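# Move scissors from mug to a peg on wooden stand

## Task

Lift the scissors out of the mug and leave them hanging from one of their finger loops on a peg of the wooden stand.

## Robot and tools

Robot: two arms, left_arm and right_arm, each with six joints and a two-finger gripper. In the scene frame the origin sits at table-top height midway between the nominal bases; +x points out over the table, +y toward left_arm, +z up. The names left/right do not match image sides. Calibrated bases: left_arm at (+0.019, +0.271, +0.042) m, quat_wxyz (+1.000, 0, 0, -0.004); right_arm at (-0.030, -0.276, +0.009) m, quat_wxyz (+1.000, 0, 0, 0). A camera stand is fixed behind the arms. Loose objects may get nudged now and then.

Joint order, used in every row and every per-joint list in results: shoulder, elbow, waist, wrist pitch, wrist yaw, wrist roll. Stated ranges (rad): shoulder 0.000 to 3.142, elbow 0.000 to 3.142, waist -2.618 to 3.054, wrist pitch -1.571 to 1.571, wrist yaw -1.571 to 1.571, wrist roll -2.094 to 2.094. True ends may differ by up to 0.059 rad either way.

A row is one flat list of 14 numbers, each in [-1, 1], always covering both arms: left_arm's six joint numbers then its opening, then right_arm's six joint numbers then its opening. Joint numbers are offsets, not poses: they count from the arm's Joint targets as reported when the action (or move) begins, not from the previous row. Scaling: 1.0 equals 2.224 rad for shoulder, elbow and waist, and 8.485 rad for the three wrist joints. A 0 keeps that joint at its target. The opening number is absolute: +1 fully open, -1 closed; values between are sent to where grip_measured reads that number. To leave a gripper unchanged, resend its current command (a 0 means half-open).

Tools:
- execute_actions(actions, cameras): actions is a list of up to 15 actions; each action is a table of up to 15 rows, one per 1/30 s step, and a short table repeats its last row to fill 15 steps. An action asking any joint more than 0.059 rad beyond its range is rejected for both arms; a malformed action, or a bad first action, rejects the whole call. An empty actions list returns the state plus all camera images.
- move(target, speed, blend, opening_speed, grip_force, blocking, cameras): target is one 14-number row or a list of up to 15 rows; every row's offsets count from the same starting Joint targets. All joints move together, so the hand follows a curve; no collision avoidance. speed is the top rate in rad/s of the joint with farthest to travel (0.01 to 12.57, default 0.5), one value or one per target. blend (rad) rounds corners between listed targets; 0 stops at each. opening_speed (0.2 or more, per second on the -1..+1 scale) ramps the fingers gradually. grip_force is newtons per pad, 10 to 50, one number or one per arm; it persists, and lower values close slowly. blocking=false returns after about 0.5 s while the motion keeps going. The result adds a move: line such as done, off_target, moving, held or fault.
- wait(seconds 0 to 10, cameras): lets time pass holding the last command; a running move continues.
- stop(cameras): brakes a running move.
- zoom_image(camera, region): region [x0, y0, x1, y1] in pixels, at most 504 by 504, from the latest image of cam_high, cam_low, cam_left_wrist or cam_right_wrist.
- finished_scene(scene): ends the current scene, giving its number; irreversible. The hang must hold without the robot.

cameras argument: list of names, ["all"], or []; an unknown name invalidates the call. All four images are 504x504.

Results: end_effector_position (m) and end_effector_quat_wxyz are in each arm's own base frame and may be off by a few cm. That point lies between the finger pads, about 1 cm behind the tips; fingers point along gripper +z and close along its y. Joint positions and Joint velocities list the six joints (rad, rad/s) then the pad gap (m; 0.094 fully open). Joint targets are the base for your next offsets. grip_measured uses the opening scale and reads slightly wide when empty, narrower than the part when squeezing. grip_effort_nm is gripper motor effort (negative closing), not pad force. Joint torques follow joint order, positive toward larger angles; entries 1 to 3 wrap at ±28 N m. joint sent to its limit means a joint hit its end; joint command not followed means the clearance check altered targets. MOTOR HOT warns of heating; an over-temperature fault folds and disables that arm.

Limits on motion: each joint target can lead its measured angle by at most 0.339 rad (big joints) or 2.2 rad (wrist); targets putting the hand over 200 mm from its current spot are scaled back. Large moves may need several actions.

Avoid: dropping the scissors or letting them fall off the table, releasing them while moving, fast impacts on the stand, mug or table, arms touching or one gripper closing on the other, strain on wrist camera cables, and holding loads or stretched poses for long. To stop pressing against something, command targets back past the current Joint positions. Thinking time lets the scene run on.

Each tool is called after "Request:" by a JSON object that holds its "method" and its "body", one argument or row to a line.

## Session

Request:
{"method": "execute_actions", "body": {
  "actions": []
}}

Scene clock: 0.00 s.
left_arm: end_effector_position=(+0.2998, -0.0549, +0.2472) grip_measured=+1.000 grip_effort_nm=n/a end_effector_quat_wxyz=(+0.391, -0.025, +0.906, -0.163) | right_arm: end_effector_position=(+0.2820, +0.1282, +0.2736) grip_measured=+1.000 grip_effort_nm=n/a end_effector_quat_wxyz=(+0.444, +0.021, +0.890, +0.106)
Joint names: [shoulder, elbow, waist, wrist pitch, wrist yaw, wrist roll]
Joint positions: left_arm=[0.993 1.033 -0.038 -0.764 0.25 -0.207 0.094] | right_arm=[0.993 1.085 0.606 -0.754 0.318 0.498 0.094]
Joint velocities: within noise
Joint torques (N m): no reading
Heat: left arm: 54 °C; right arm: 47 °C.
Joint targets: left_arm=[0.985 1.045 -0.038 -0.761 0.252 -0.205] | right_arm=[0.984 1.100 0.606 -0.745 0.323 0.497]
Tool commands: left_gripper/opening=+1.0 right_gripper/opening=+1.0

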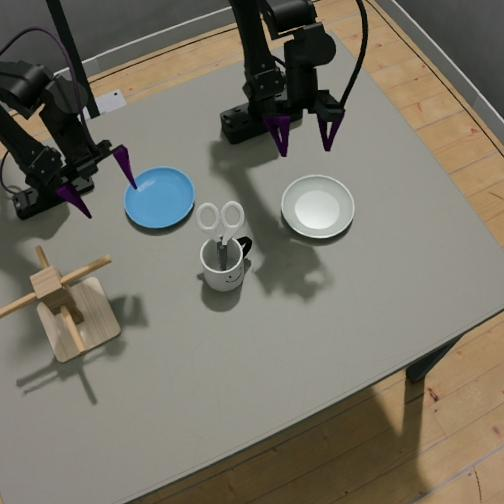

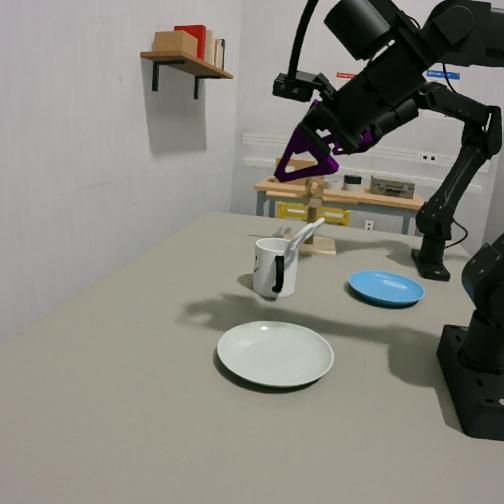

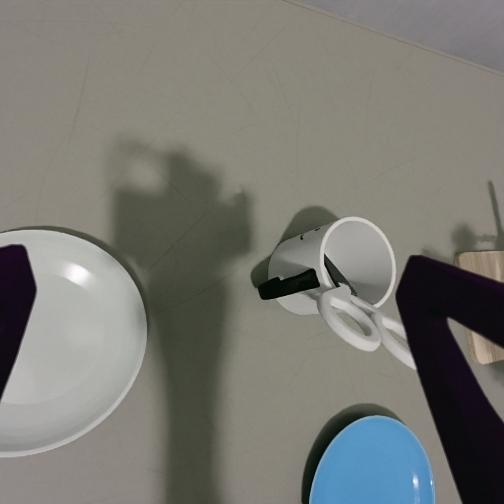

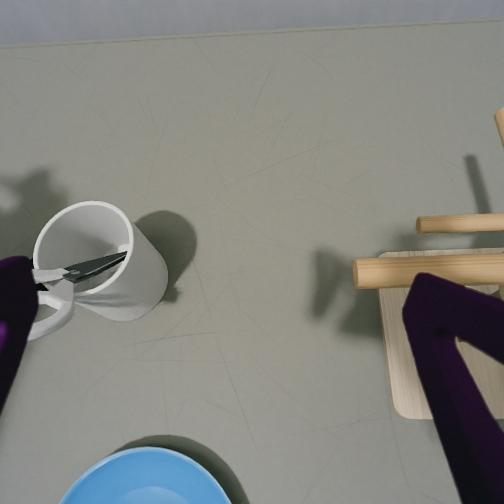

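Request:
{"method": "zoom_image", "body": {
  "camera": "cam_high",
  "region": [0, 150, 270, 420]
}}

Request:
{"method": "zoom_image", "body": {
  "camera": "cam_low",
  "region": [220, 140, 420, 340]
}}

Request:
{"method": "zoom_image", "body": {
  "camera": "cam_right_wrist",
  "region": [0, 160, 220, 380]
}}

Request:
{"method": "zoom_image", "body": {
  "camera": "cam_left_wrist",
  "region": [230, 180, 450, 400]
}}

Scaled by 1.867 from the camera's 504x504 image, which has a finer 720x720 frame.

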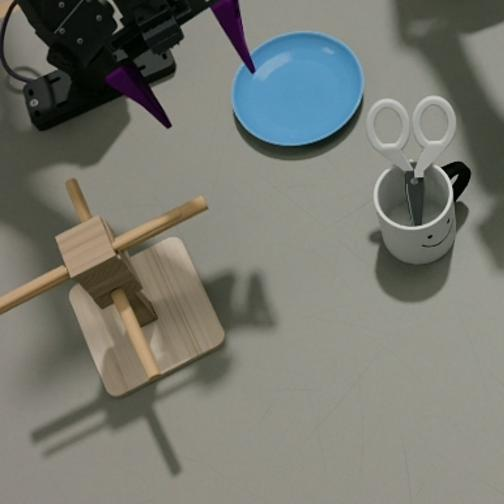

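Scaled by 2.520 from the camera's 504x504 image, which has a finer 720x720 frame.

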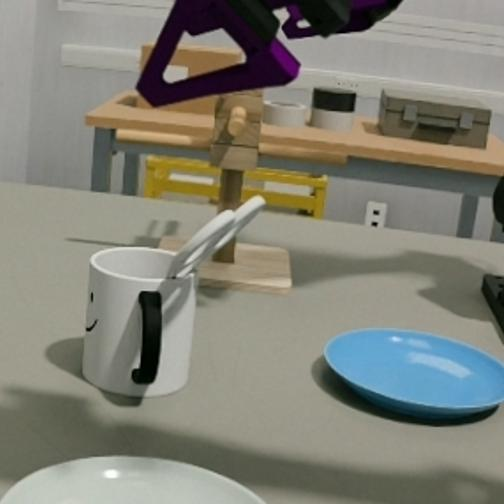

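Scaled by 2.291 from the camera's 504x504 image, which has a finer 720x720 frame.

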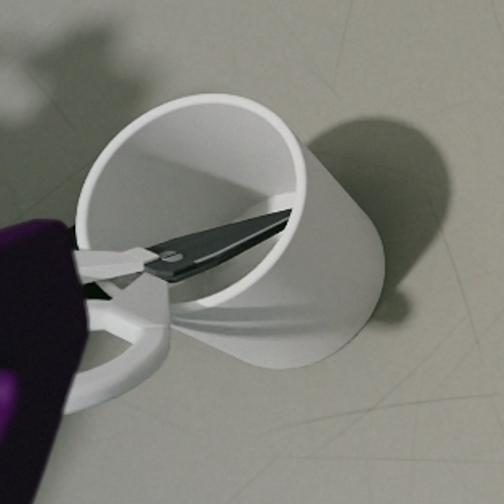

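Scaled by 2.291 from the camera's 504x504 image, which has a finer 720x720 frame.

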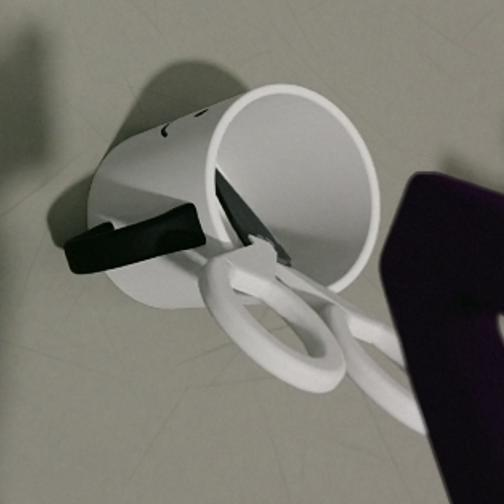

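Request:
{"method": "zoom_image", "body": {
  "camera": "cam_right_wrist",
  "region": [330, 80, 504, 254]
}}

Request:
{"method": "zoom_image", "body": {
  "camera": "cam_high",
  "region": [0, 230, 140, 370]
}}

Request:
{"method": "zoom_image", "body": {
  "camera": "cam_low",
  "region": [250, 160, 360, 270]
}}

Request:
{"method": "zoom_image", "body": {
  "camera": "cam_high",
  "region": [150, 170, 300, 320]
}}

Scaled by 2.897 from the camera's 504x504 image, which has a finer 720x720 frame.

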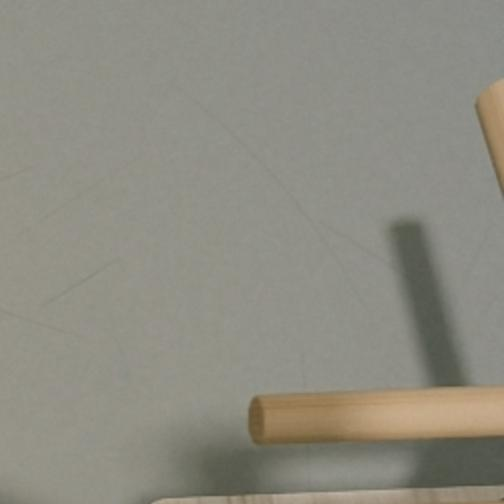

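Scaled by 3.600 from the camera's 504x504 image, which has a finer 720x720 frame.

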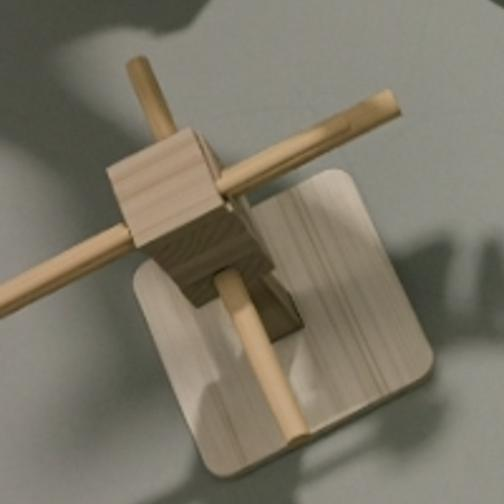

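Scaled by 4.582 from the camera's 504x504 image, which has a finer 720x720 frame.

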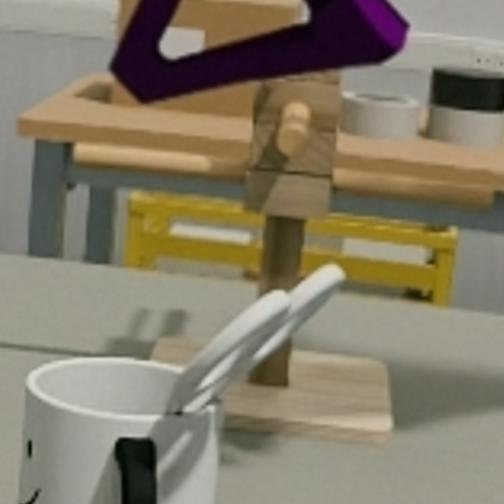

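Scaled by 3.360 from the camera's 504x504 image, which has a finer 720x720 frame.

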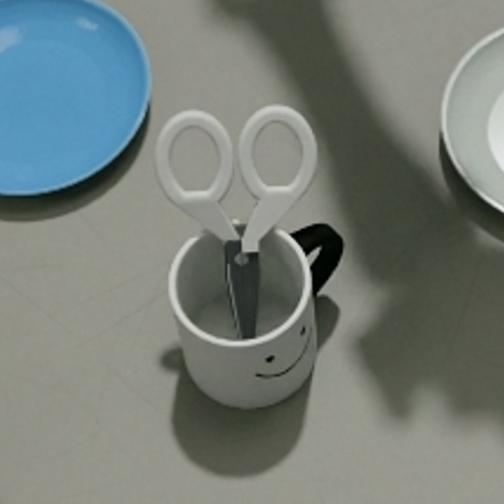

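Request:
{"method": "zoom_image", "body": {
  "camera": "cam_high",
  "region": [0, 60, 160, 220]
}}

Request:
{"method": "zoom_image", "body": {
  "camera": "cam_high",
  "region": [200, 0, 360, 160]
}}

Scaled by 3.150 from the camera's 504x504 image, which has a finer 720x720 frame.

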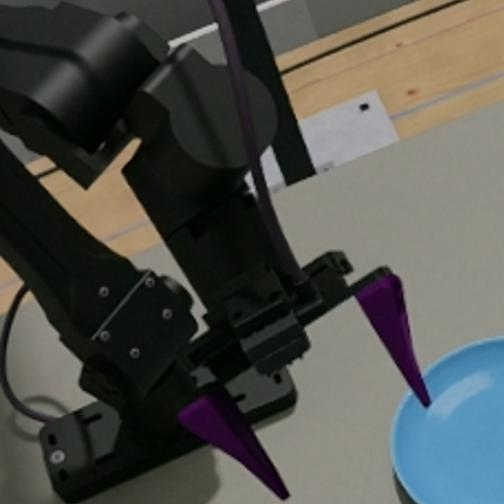

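Scaled by 3.150 from the camera's 504x504 image, which has a finer 720x720 frame.

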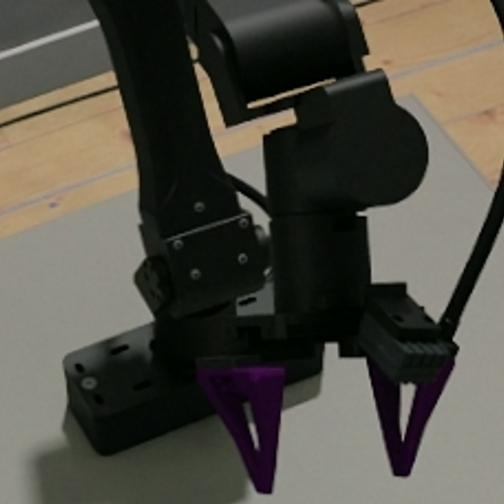

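Request:
{"method": "zoom_image", "body": {
  "camera": "cam_high",
  "region": [50, 245, 120, 315]
}}

Request:
{"method": "zoom_image", "body": {
  "camera": "cam_low",
  "region": [285, 165, 345, 225]
}}

Request:
{"method": "zoom_image", "body": {
  "camera": "cam_right_wrist",
  "region": [340, 200, 504, 364]
}}

Scaled by 7.200 from the camera's 504x504 image, which has a finer 720x720 frame.

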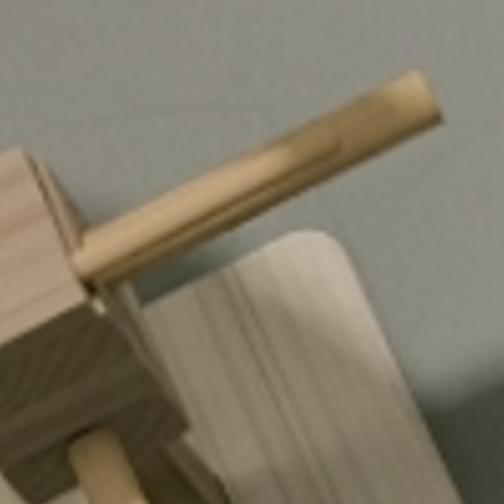

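Scaled by 8.400 from the camera's 504x504 image, which has a finer 720x720 frame.

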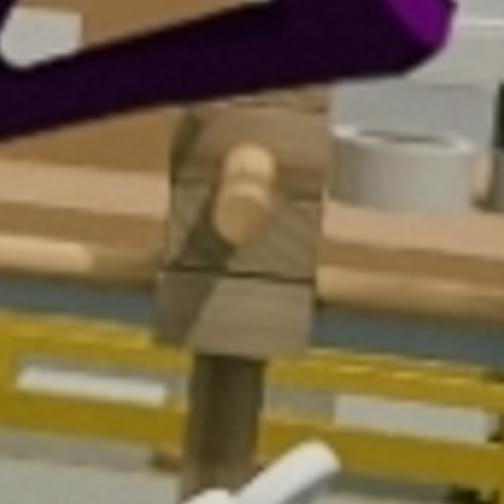

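Scaled by 3.073 from the camera's 504x504 image, which has a finer 720x720 frame.

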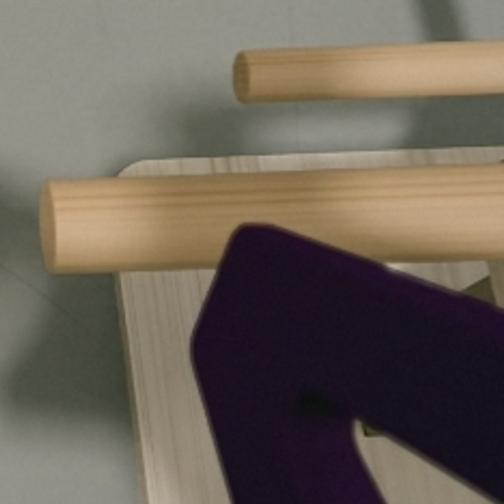

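Request:
{"method": "move", "body": {
  "target": [0,0,0,0,0,0,1,-0.135,0,0,0,0.059,-0.0587,1],
  "speed": 0.8,
  "cameras": ["all"]
}}

Scene clock: 49.30 s.
left_arm: end_effector_position=(+0.2998, -0.0549, +0.2472) grip_measured=+1.000 grip_effort_nm=0.00 end_effector_quat_wxyz=(+0.391, -0.025, +0.906, -0.163) | right_arm: end_effector_position=(+0.2390, +0.0080, +0.3685) grip_measured=+1.000 grip_effort_nm=0.01 end_effector_quat_wxyz=(+0.598, -0.008, +0.787, -0.150)
Joint names: [shoulder, elbow, waist, wrist pitch, wrist yaw, wrist roll]
Joint positions: left_arm=[0.993 1.033 -0.038 -0.764 0.25 -0.207 0.094] | right_arm=[0.687 1.085 0.606 -0.754 0.81 0.006 0.094]
Joint torques (N m): left_arm=[-3.22 6.06 0.01 1.45 0.1 0] | right_arm=[0.98 6.41 0.01 1.72 0.24 -0.07]
Heat: left arm: 55 °C; right arm: 50 °C.
Joint targets: left_arm=[0.985 1.045 -0.038 -0.761 0.252 -0.205] | right_arm=[0.684 1.100 0.606 -0.745 0.824 -0.001]
move: done

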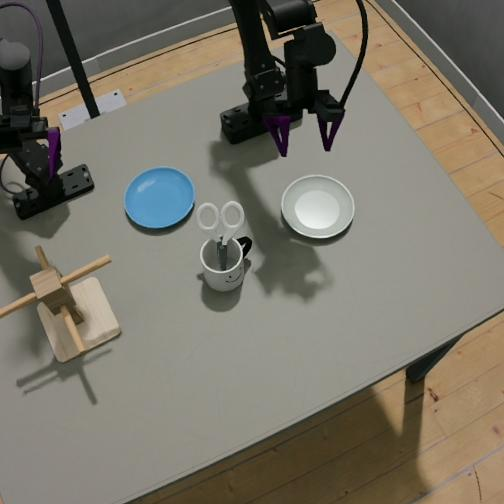

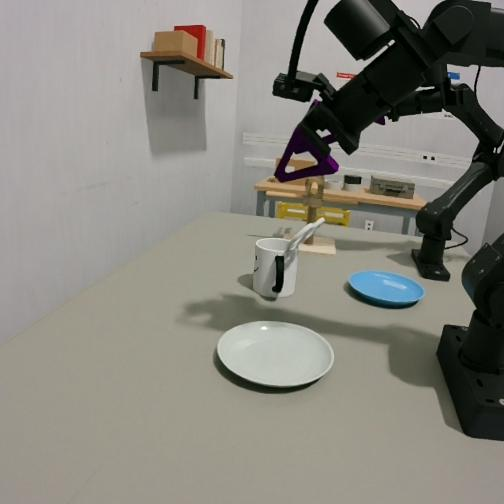

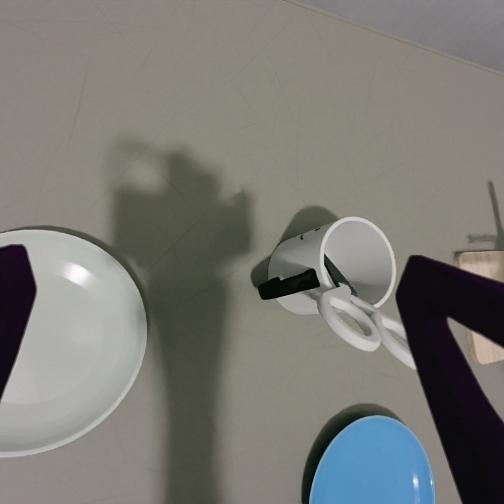

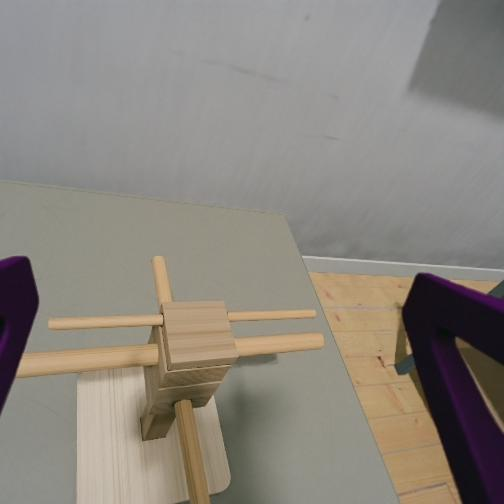

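Request:
{"method": "zoom_image", "body": {
  "camera": "cam_right_wrist",
  "region": [0, 220, 340, 504]
}}

Scaled by 1.482 from the camera's 504x504 image, which has a finer 720x720 frame.

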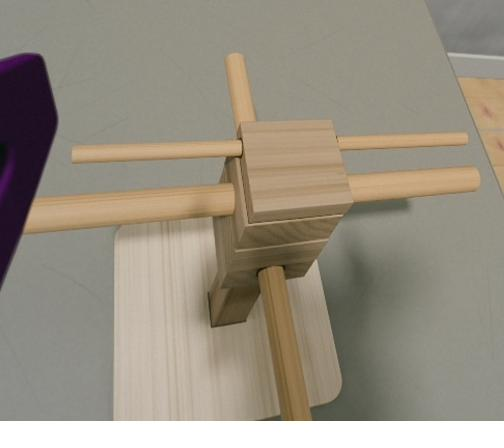

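Request:
{"method": "zoom_image", "body": {
  "camera": "cam_right_wrist",
  "region": [130, 290, 270, 430]
}}

Request:
{"method": "zoom_image", "body": {
  "camera": "cam_right_wrist",
  "region": [60, 360, 240, 504]
}}

Scaled by 3.600 from the camera's 504x504 image, which has a finer 720x720 frame.

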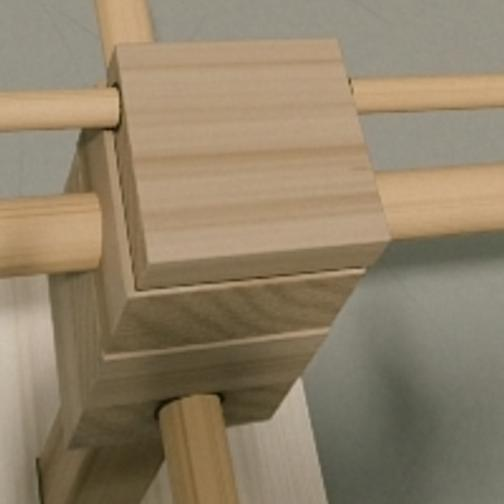

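Scaled by 2.800 from the camera's 504x504 image, which has a finer 720x720 frame.

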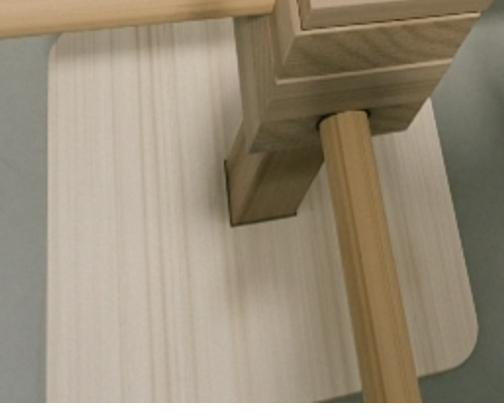

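Request:
{"method": "zoom_image", "body": {
  "camera": "cam_low",
  "region": [260, 60, 400, 200]
}}

Request:
{"method": "zoom_image", "body": {
  "camera": "cam_high",
  "region": [0, 90, 110, 200]
}}

Request:
{"method": "zoom_image", "body": {
  "camera": "cam_left_wrist",
  "region": [340, 200, 504, 364]
}}

Scaled by 3.600 from the camera's 504x504 image, which has a finer 720x720 frame.

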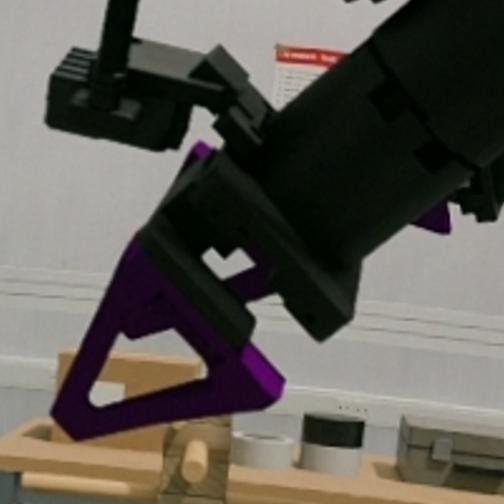

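Scaled by 4.582 from the camera's 504x504 image, which has a finer 720x720 frame.

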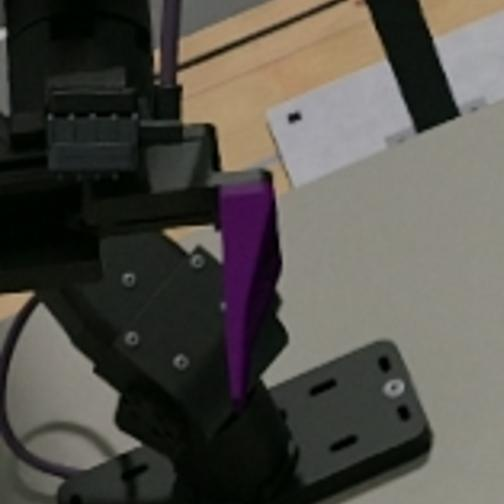

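Scaled by 3.073 from the camera's 504x504 image, which has a finer 720x720 frame.

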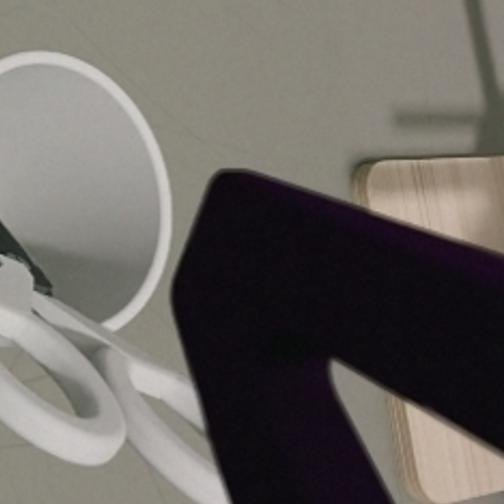

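Request:
{"method": "move", "body": {
  "target": [0,0,0.225,0,0.0589,0,1,0.5063,0.245,0.3044,-0.0424,-0.0077,-0.0466,1],
  "speed": 0.9,
  "cameras": ["all"]
}}

Scene clock: 91.97 s.
left_arm: end_effector_position=(+0.2961, +0.0119, +0.2743) grip_measured=+1.000 grip_effort_nm=0.00 end_effector_quat_wxyz=(+0.421, -0.138, +0.853, -0.277) | right_arm: end_effector_position=(+0.2263, +0.3404, +0.1879) grip_measured=+1.000 grip_effort_nm=-0.01 end_effector_quat_wxyz=(-0.269, +0.653, -0.653, +0.273)
Joint names: [shoulder, elbow, waist, wrist pitch, wrist yaw, wrist roll]
Joint positions: left_arm=[0.993 1.033 0.457 -0.764 0.734 -0.207 0.094] | right_arm=[1.819 1.613 1.287 -1.097 0.748 -0.39 0.094]
Joint torques (N m): left_arm=[-3.14 6.01 0.46 1.38 0.38 0] | right_arm=[-9.87 8.2 -0.25 0.59 0.42 -0.02]
Heat: left arm: 54 °C; right arm: 49 °C.
Joint targets: left_arm=[0.985 1.045 0.463 -0.761 0.751 -0.205] | right_arm=[1.810 1.644 1.283 -1.105 0.758 -0.396]
move: done

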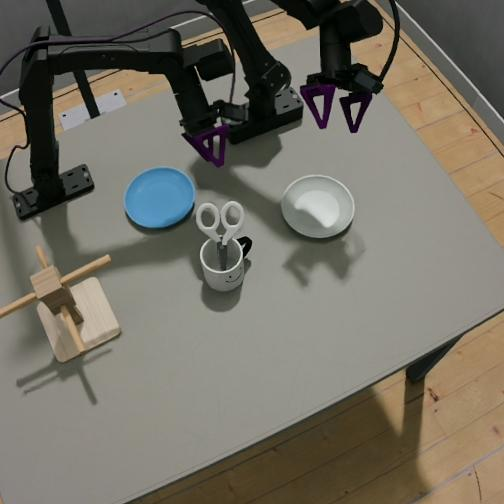

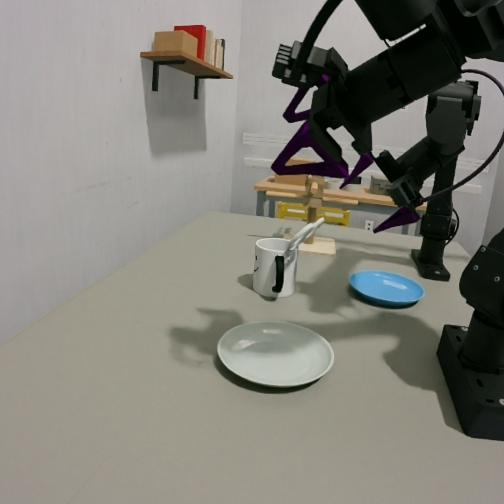

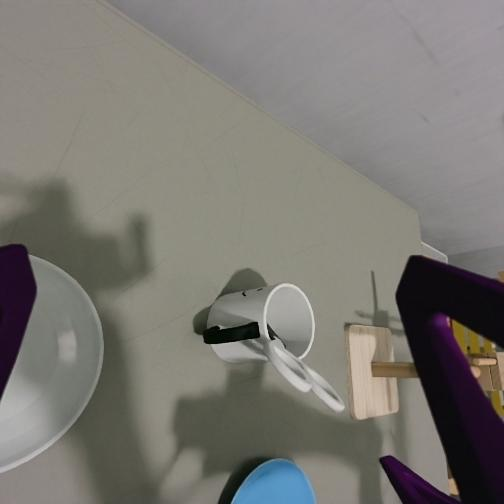

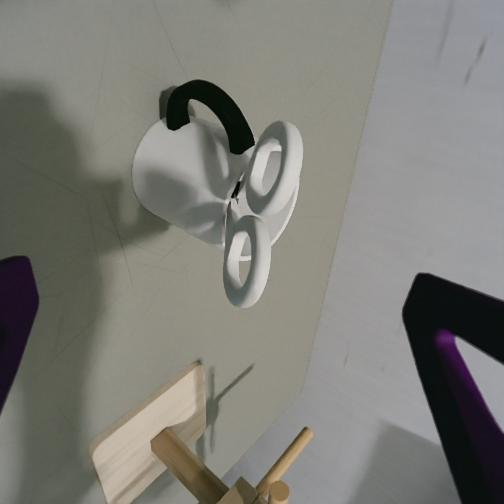

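Request:
{"method": "zoom_image", "body": {
  "camera": "cam_left_wrist",
  "region": [190, 260, 360, 430]
}}

Request:
{"method": "zoom_image", "body": {
  "camera": "cam_right_wrist",
  "region": [120, 60, 340, 320]
}}

Request:
{"method": "zoom_image", "body": {
  "camera": "cam_low",
  "region": [240, 190, 360, 310]
}}

Request:
{"method": "zoom_image", "body": {
  "camera": "cam_high",
  "region": [170, 120, 270, 300]
}}

Scaled by 2.965 from the camera's 504x504 image, which has a finer 720x720 frame.

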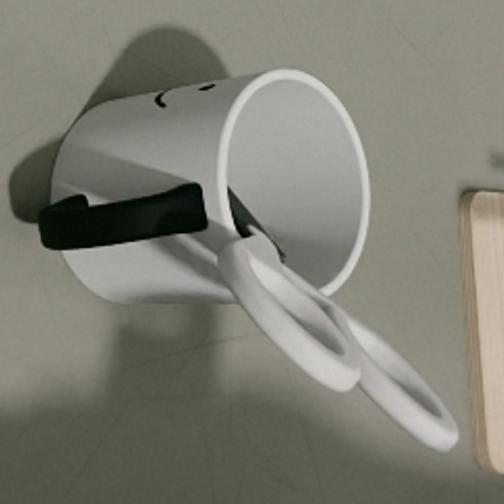

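Scaled by 1.938 from the camera's 504x504 image, which has a finer 720x720 frame.

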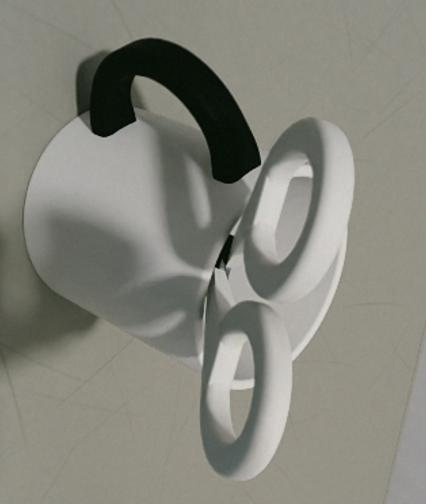

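Scaled by 4.200 from the camera's 504x504 image, which has a finer 720x720 frame.

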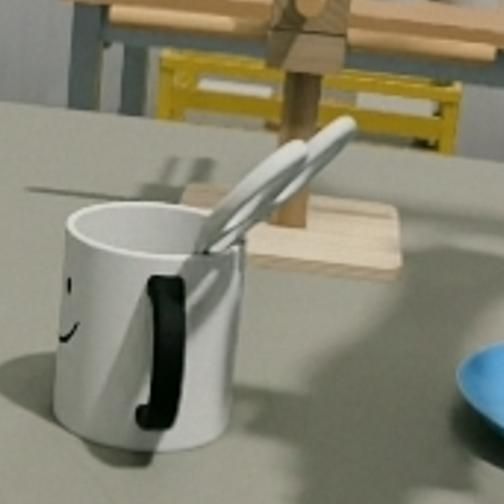

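Scaled by 2.800 from the camera's 504x504 image, which has a finer 720x720 frame.

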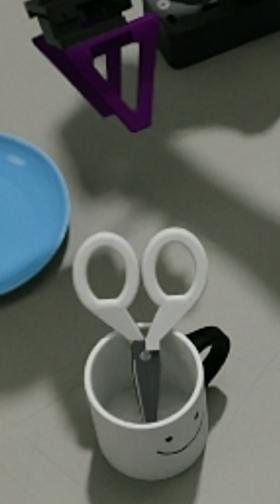

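Request:
{"method": "move", "body": {
  "target": [0,0,0,0,0,0,1,0.0098,-0.0404,-0.0336,0.02105,-0.0027,-0.0114,1],
  "speed": 0.4,
  "cameras": ["cam_high","cam_right_wrist"]
}}

Request:
{"method": "zoom_image", "body": {
  "camera": "cam_right_wrist",
  "region": [120, 60, 380, 320]
}}

Scene clock: 108.73 s.
left_arm: end_effector_position=(+0.2961, +0.0119, +0.2744) grip_measured=+1.000 grip_effort_nm=0.00 end_effector_quat_wxyz=(+0.421, -0.138, +0.853, -0.277) | right_arm: end_effector_position=(+0.2564, +0.3416, +0.1761) grip_measured=+1.000 grip_effort_nm=-0.01 end_effector_quat_wxyz=(-0.280, +0.647, -0.655, +0.271)
Joint names: [shoulder, elbow, waist, wrist pitch, wrist yaw, wrist roll]
Joint positions: left_arm=[0.993 1.033 0.457 -0.764 0.735 -0.207 0.094] | right_arm=[1.825 1.558 1.211 -0.946 0.734 -0.487 0.094]
Joint torques (N m): left_arm=[-3.07 5.97 0.53 1.38 0.38 0] | right_arm=[-8.91 5.65 -0.2 1.04 0.32 -0.03]
Heat: left arm: 54 °C; right arm: 47 °C.
Joint targets: left_arm=[0.985 1.045 0.463 -0.761 0.751 -0.205] | right_arm=[1.832 1.555 1.209 -0.926 0.736 -0.493]
move: done
Images, in order (width x height): cam_high 504x504, cam_right_wrist 504x504.

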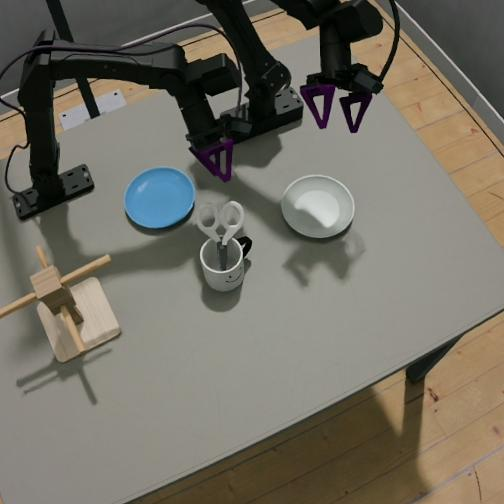

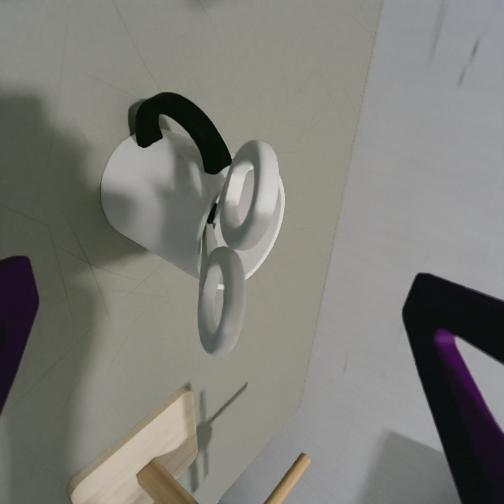

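Scaled by 1.938 from the camera's 504x504 image, which has a finer 720x720 frame.

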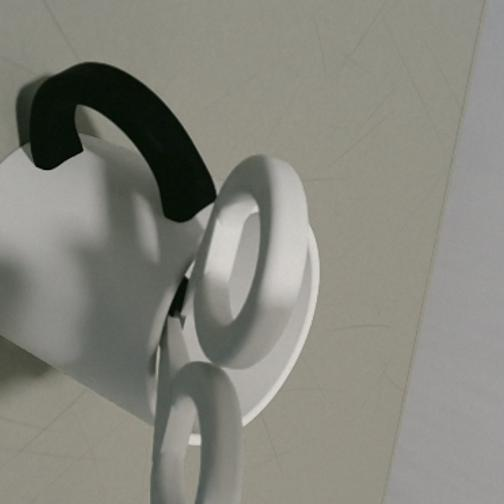

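Request:
{"method": "move", "body": {
  "target": [0,0,0,0,0,0,1,0.027,0.0989,-0.0814,-0.0231,-0.0312,-0.0148,1],
  "speed": 0.4,
  "cameras": ["all"]
}}

Request:
{"method": "zoom_image", "body": {
  "camera": "cam_right_wrist",
  "region": [100, 100, 400, 400]
}}

Request:
{"method": "zoom_image", "body": {
  "camera": "cam_high",
  "region": [160, 130, 270, 300]
}}

Request:
{"method": "zoom_image", "body": {
  "camera": "cam_low",
  "region": [240, 150, 380, 300]
}}

Request:
{"method": "zoom_image", "body": {
  "camera": "cam_left_wrist",
  "region": [190, 260, 400, 470]
}}

Scene clock: 120.20 s.
left_arm: end_effector_position=(+0.2961, +0.0119, +0.2744) grip_measured=+1.000 grip_effort_nm=0.00 end_effector_quat_wxyz=(+0.421, -0.138, +0.853, -0.277) | right_arm: end_effector_position=(+0.2883, +0.3206, +0.1776) grip_measured=+1.000 grip_effort_nm=-0.01 end_effector_quat_wxyz=(-0.200, +0.676, -0.682, +0.195)
Joint names: [shoulder, elbow, waist, wrist pitch, wrist yaw, wrist roll]
Joint positions: left_arm=[0.993 1.033 0.457 -0.764 0.735 -0.207 0.094] | right_arm=[1.879 1.743 1.029 -1.115 0.476 -0.611 0.094]
Joint torques (N m): left_arm=[-3.14 6.02 0.58 1.37 0.36 0.01] | right_arm=[-8.77 8.2 -0.06 0.74 0.18 -0.1]
Heat: left arm: 54 °C; right arm: 46 °C.
Joint targets: left_arm=[0.985 1.045 0.463 -0.761 0.751 -0.205] | right_arm=[1.892 1.775 1.028 -1.123 0.471 -0.618]
move: done

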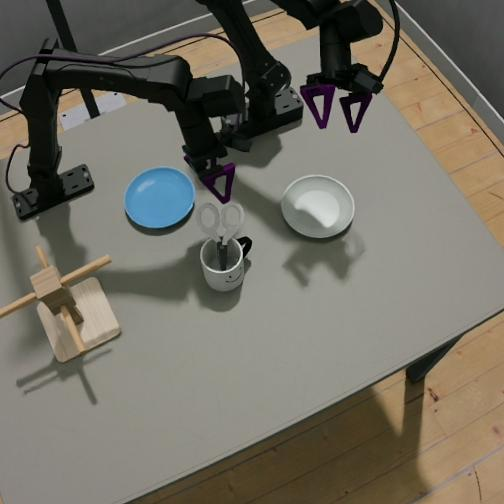

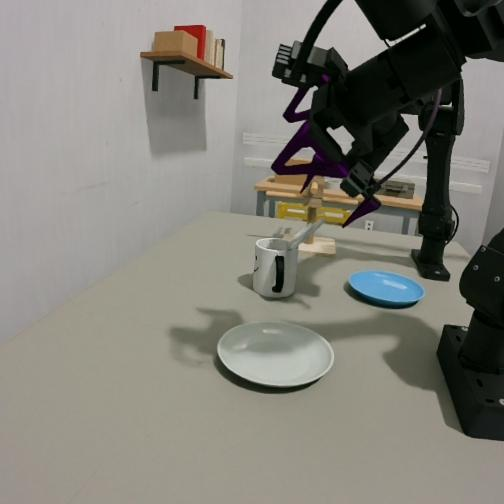

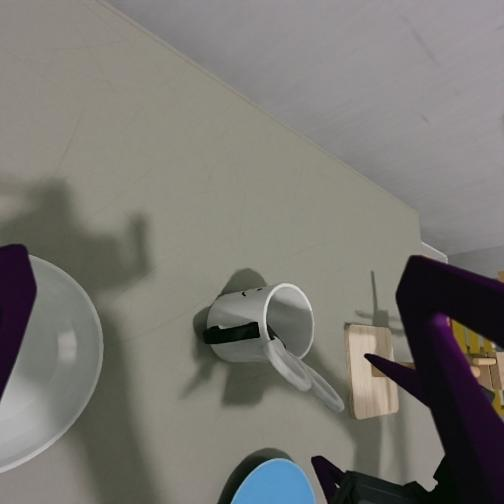

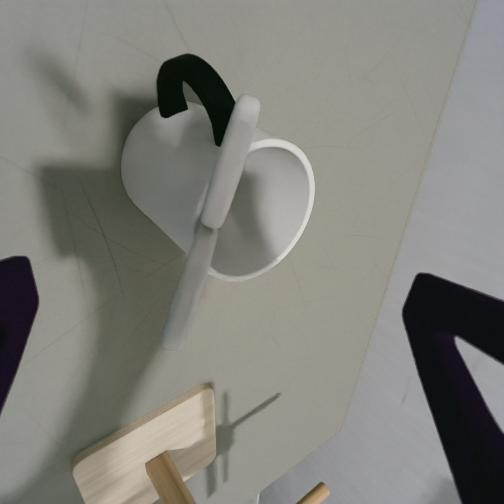

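Scaled by 1.680 from the camera's 504x504 image, which has a finer 720x720 frame.

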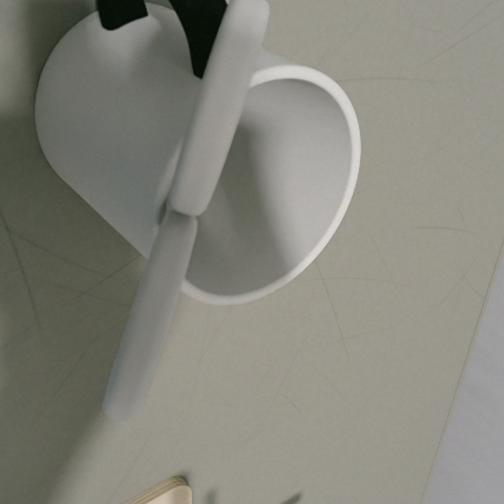

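Scaled by 2.965 from the camera's 504x504 image, which has a finer 720x720 frame.

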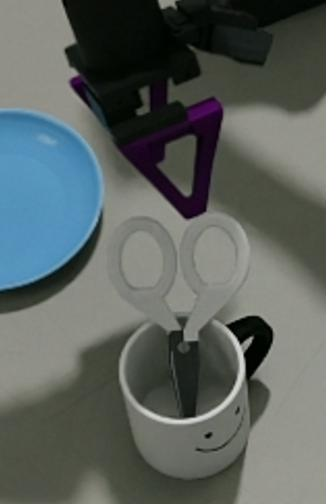

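Scaled by 3.360 from the camera's 504x504 image, which has a finer 720x720 frame.

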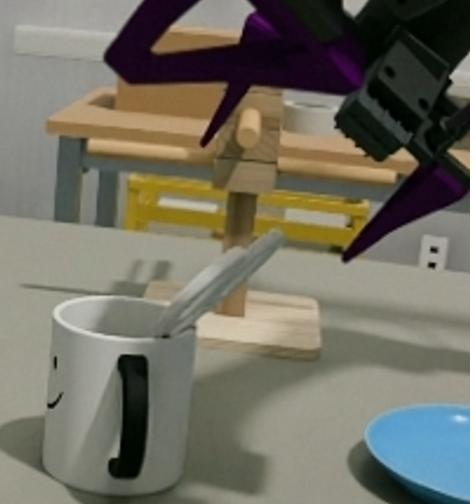

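Scaled by 2.400 from the camera's 504x504 image, which has a finer 720x720 frame.

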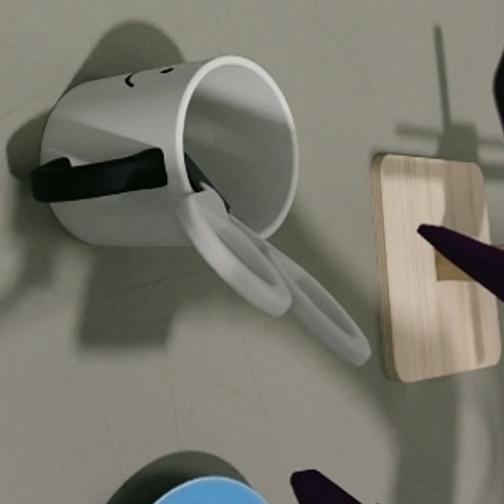

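Request:
{"method": "move", "body": {
  "target": [0,0,0,0,0,0,1,-0.0971,-0.1394,0.0187,0.0187,0.0084,0.0389,1],
  "speed": 0.4,
  "cameras": ["all"]
}}

Request:
{"method": "zoom_image", "body": {
  "camera": "cam_right_wrist",
  "region": [60, 80, 440, 460]
}}

Request:
{"method": "zoom_image", "body": {
  "camera": "cam_high",
  "region": [160, 110, 270, 280]
}}

Request:
{"method": "zoom_image", "body": {
  "camera": "cam_low",
  "region": [240, 150, 380, 300]
}}

Request:
{"method": "zoom_image", "body": {
  "camera": "cam_left_wrist",
  "region": [190, 260, 400, 470]
}}

Scene clock: 138.07 s.
left_arm: end_effector_position=(+0.2961, +0.0119, +0.2744) grip_measured=+1.000 grip_effort_nm=0.00 end_effector_quat_wxyz=(+0.421, -0.138, +0.853, -0.277) | right_arm: end_effector_position=(+0.2659, +0.2934, +0.1651) grip_measured=+1.000 grip_effort_nm=-0.01 end_effector_quat_wxyz=(+0.247, -0.567, +0.766, -0.177)
Joint names: [shoulder, elbow, waist, wrist pitch, wrist yaw, wrist roll]
Joint positions: left_arm=[0.993 1.033 0.457 -0.764 0.735 -0.207 0.094] | right_arm=[1.716 1.47 1.063 -0.984 0.526 -0.303 0.094]
Joint torques (N m): left_arm=[-3.1 6 0.54 1.37 0.37 0.01] | right_arm=[-11.77 5.53 0.61 1.05 0.36 0.14]
Heat: left arm: 54 °C; right arm: 46 °C.
Joint targets: left_arm=[0.985 1.045 0.463 -0.761 0.751 -0.205] | right_arm=[1.676 1.465 1.069 -0.964 0.542 -0.288]
move: off_target (right_arm); right_arm: the shoulder is farthest, 0.040 rad from its target

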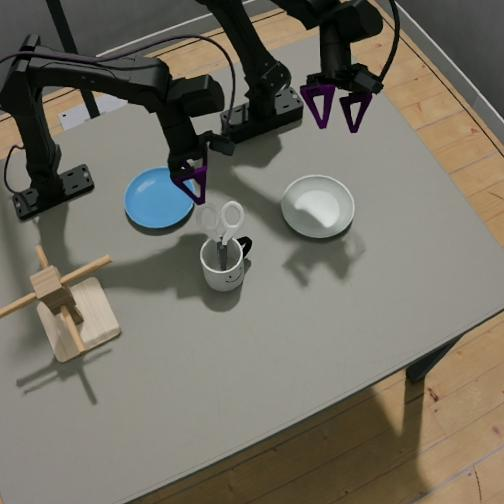

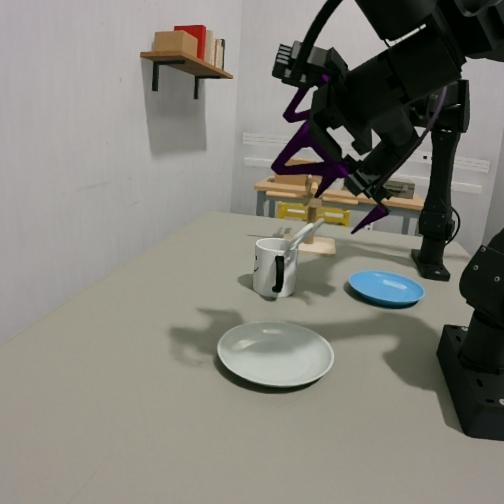

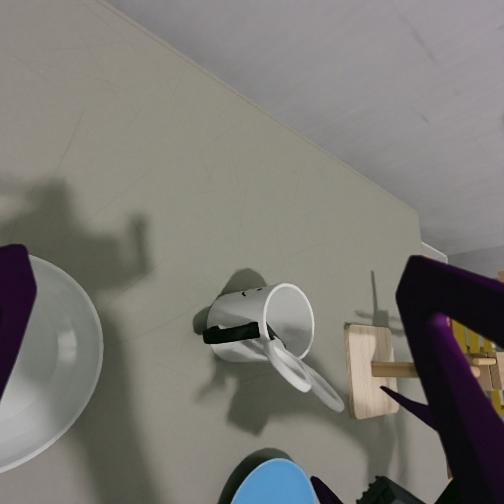

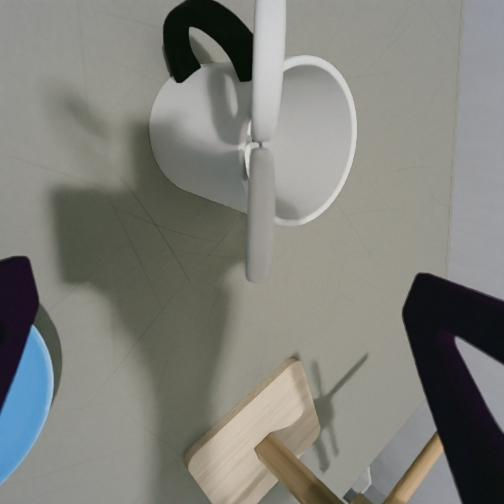

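Scaled by 1.326 from the camera's 504x504 image, which has a finer 720x720 frame.

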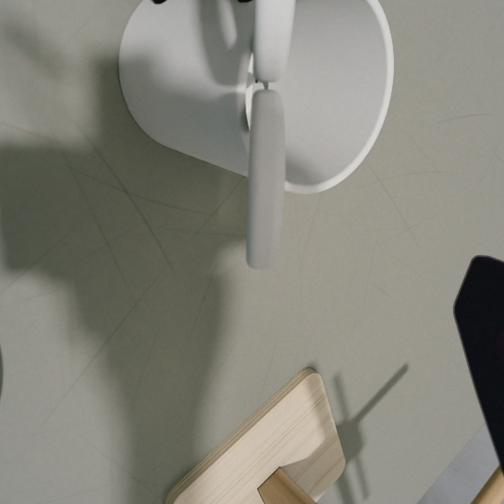

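Scaled by 2.965 from the camera's 504x504 image, which has a finer 720x720 frame.

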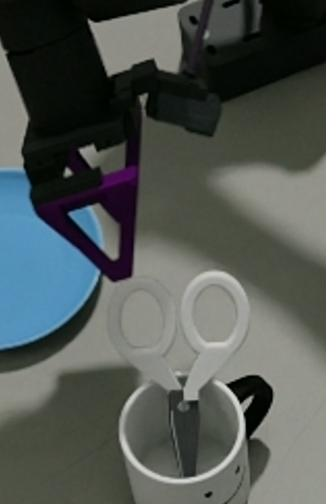

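Scaled by 3.360 from the camera's 504x504 image, which has a finer 720x720 frame.

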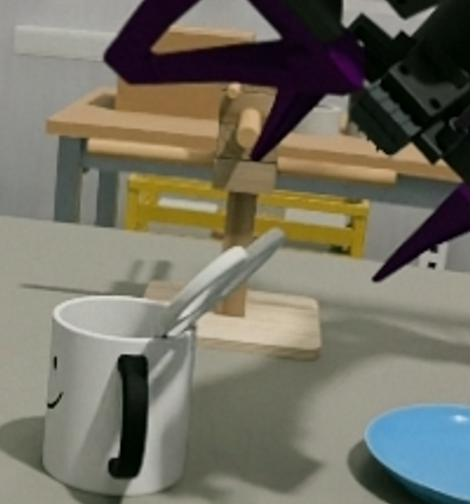

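Scaled by 2.400 from the camera's 504x504 image, which has a finer 720x720 frame.

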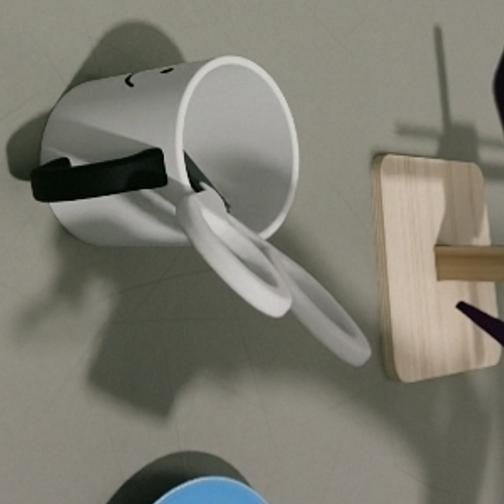

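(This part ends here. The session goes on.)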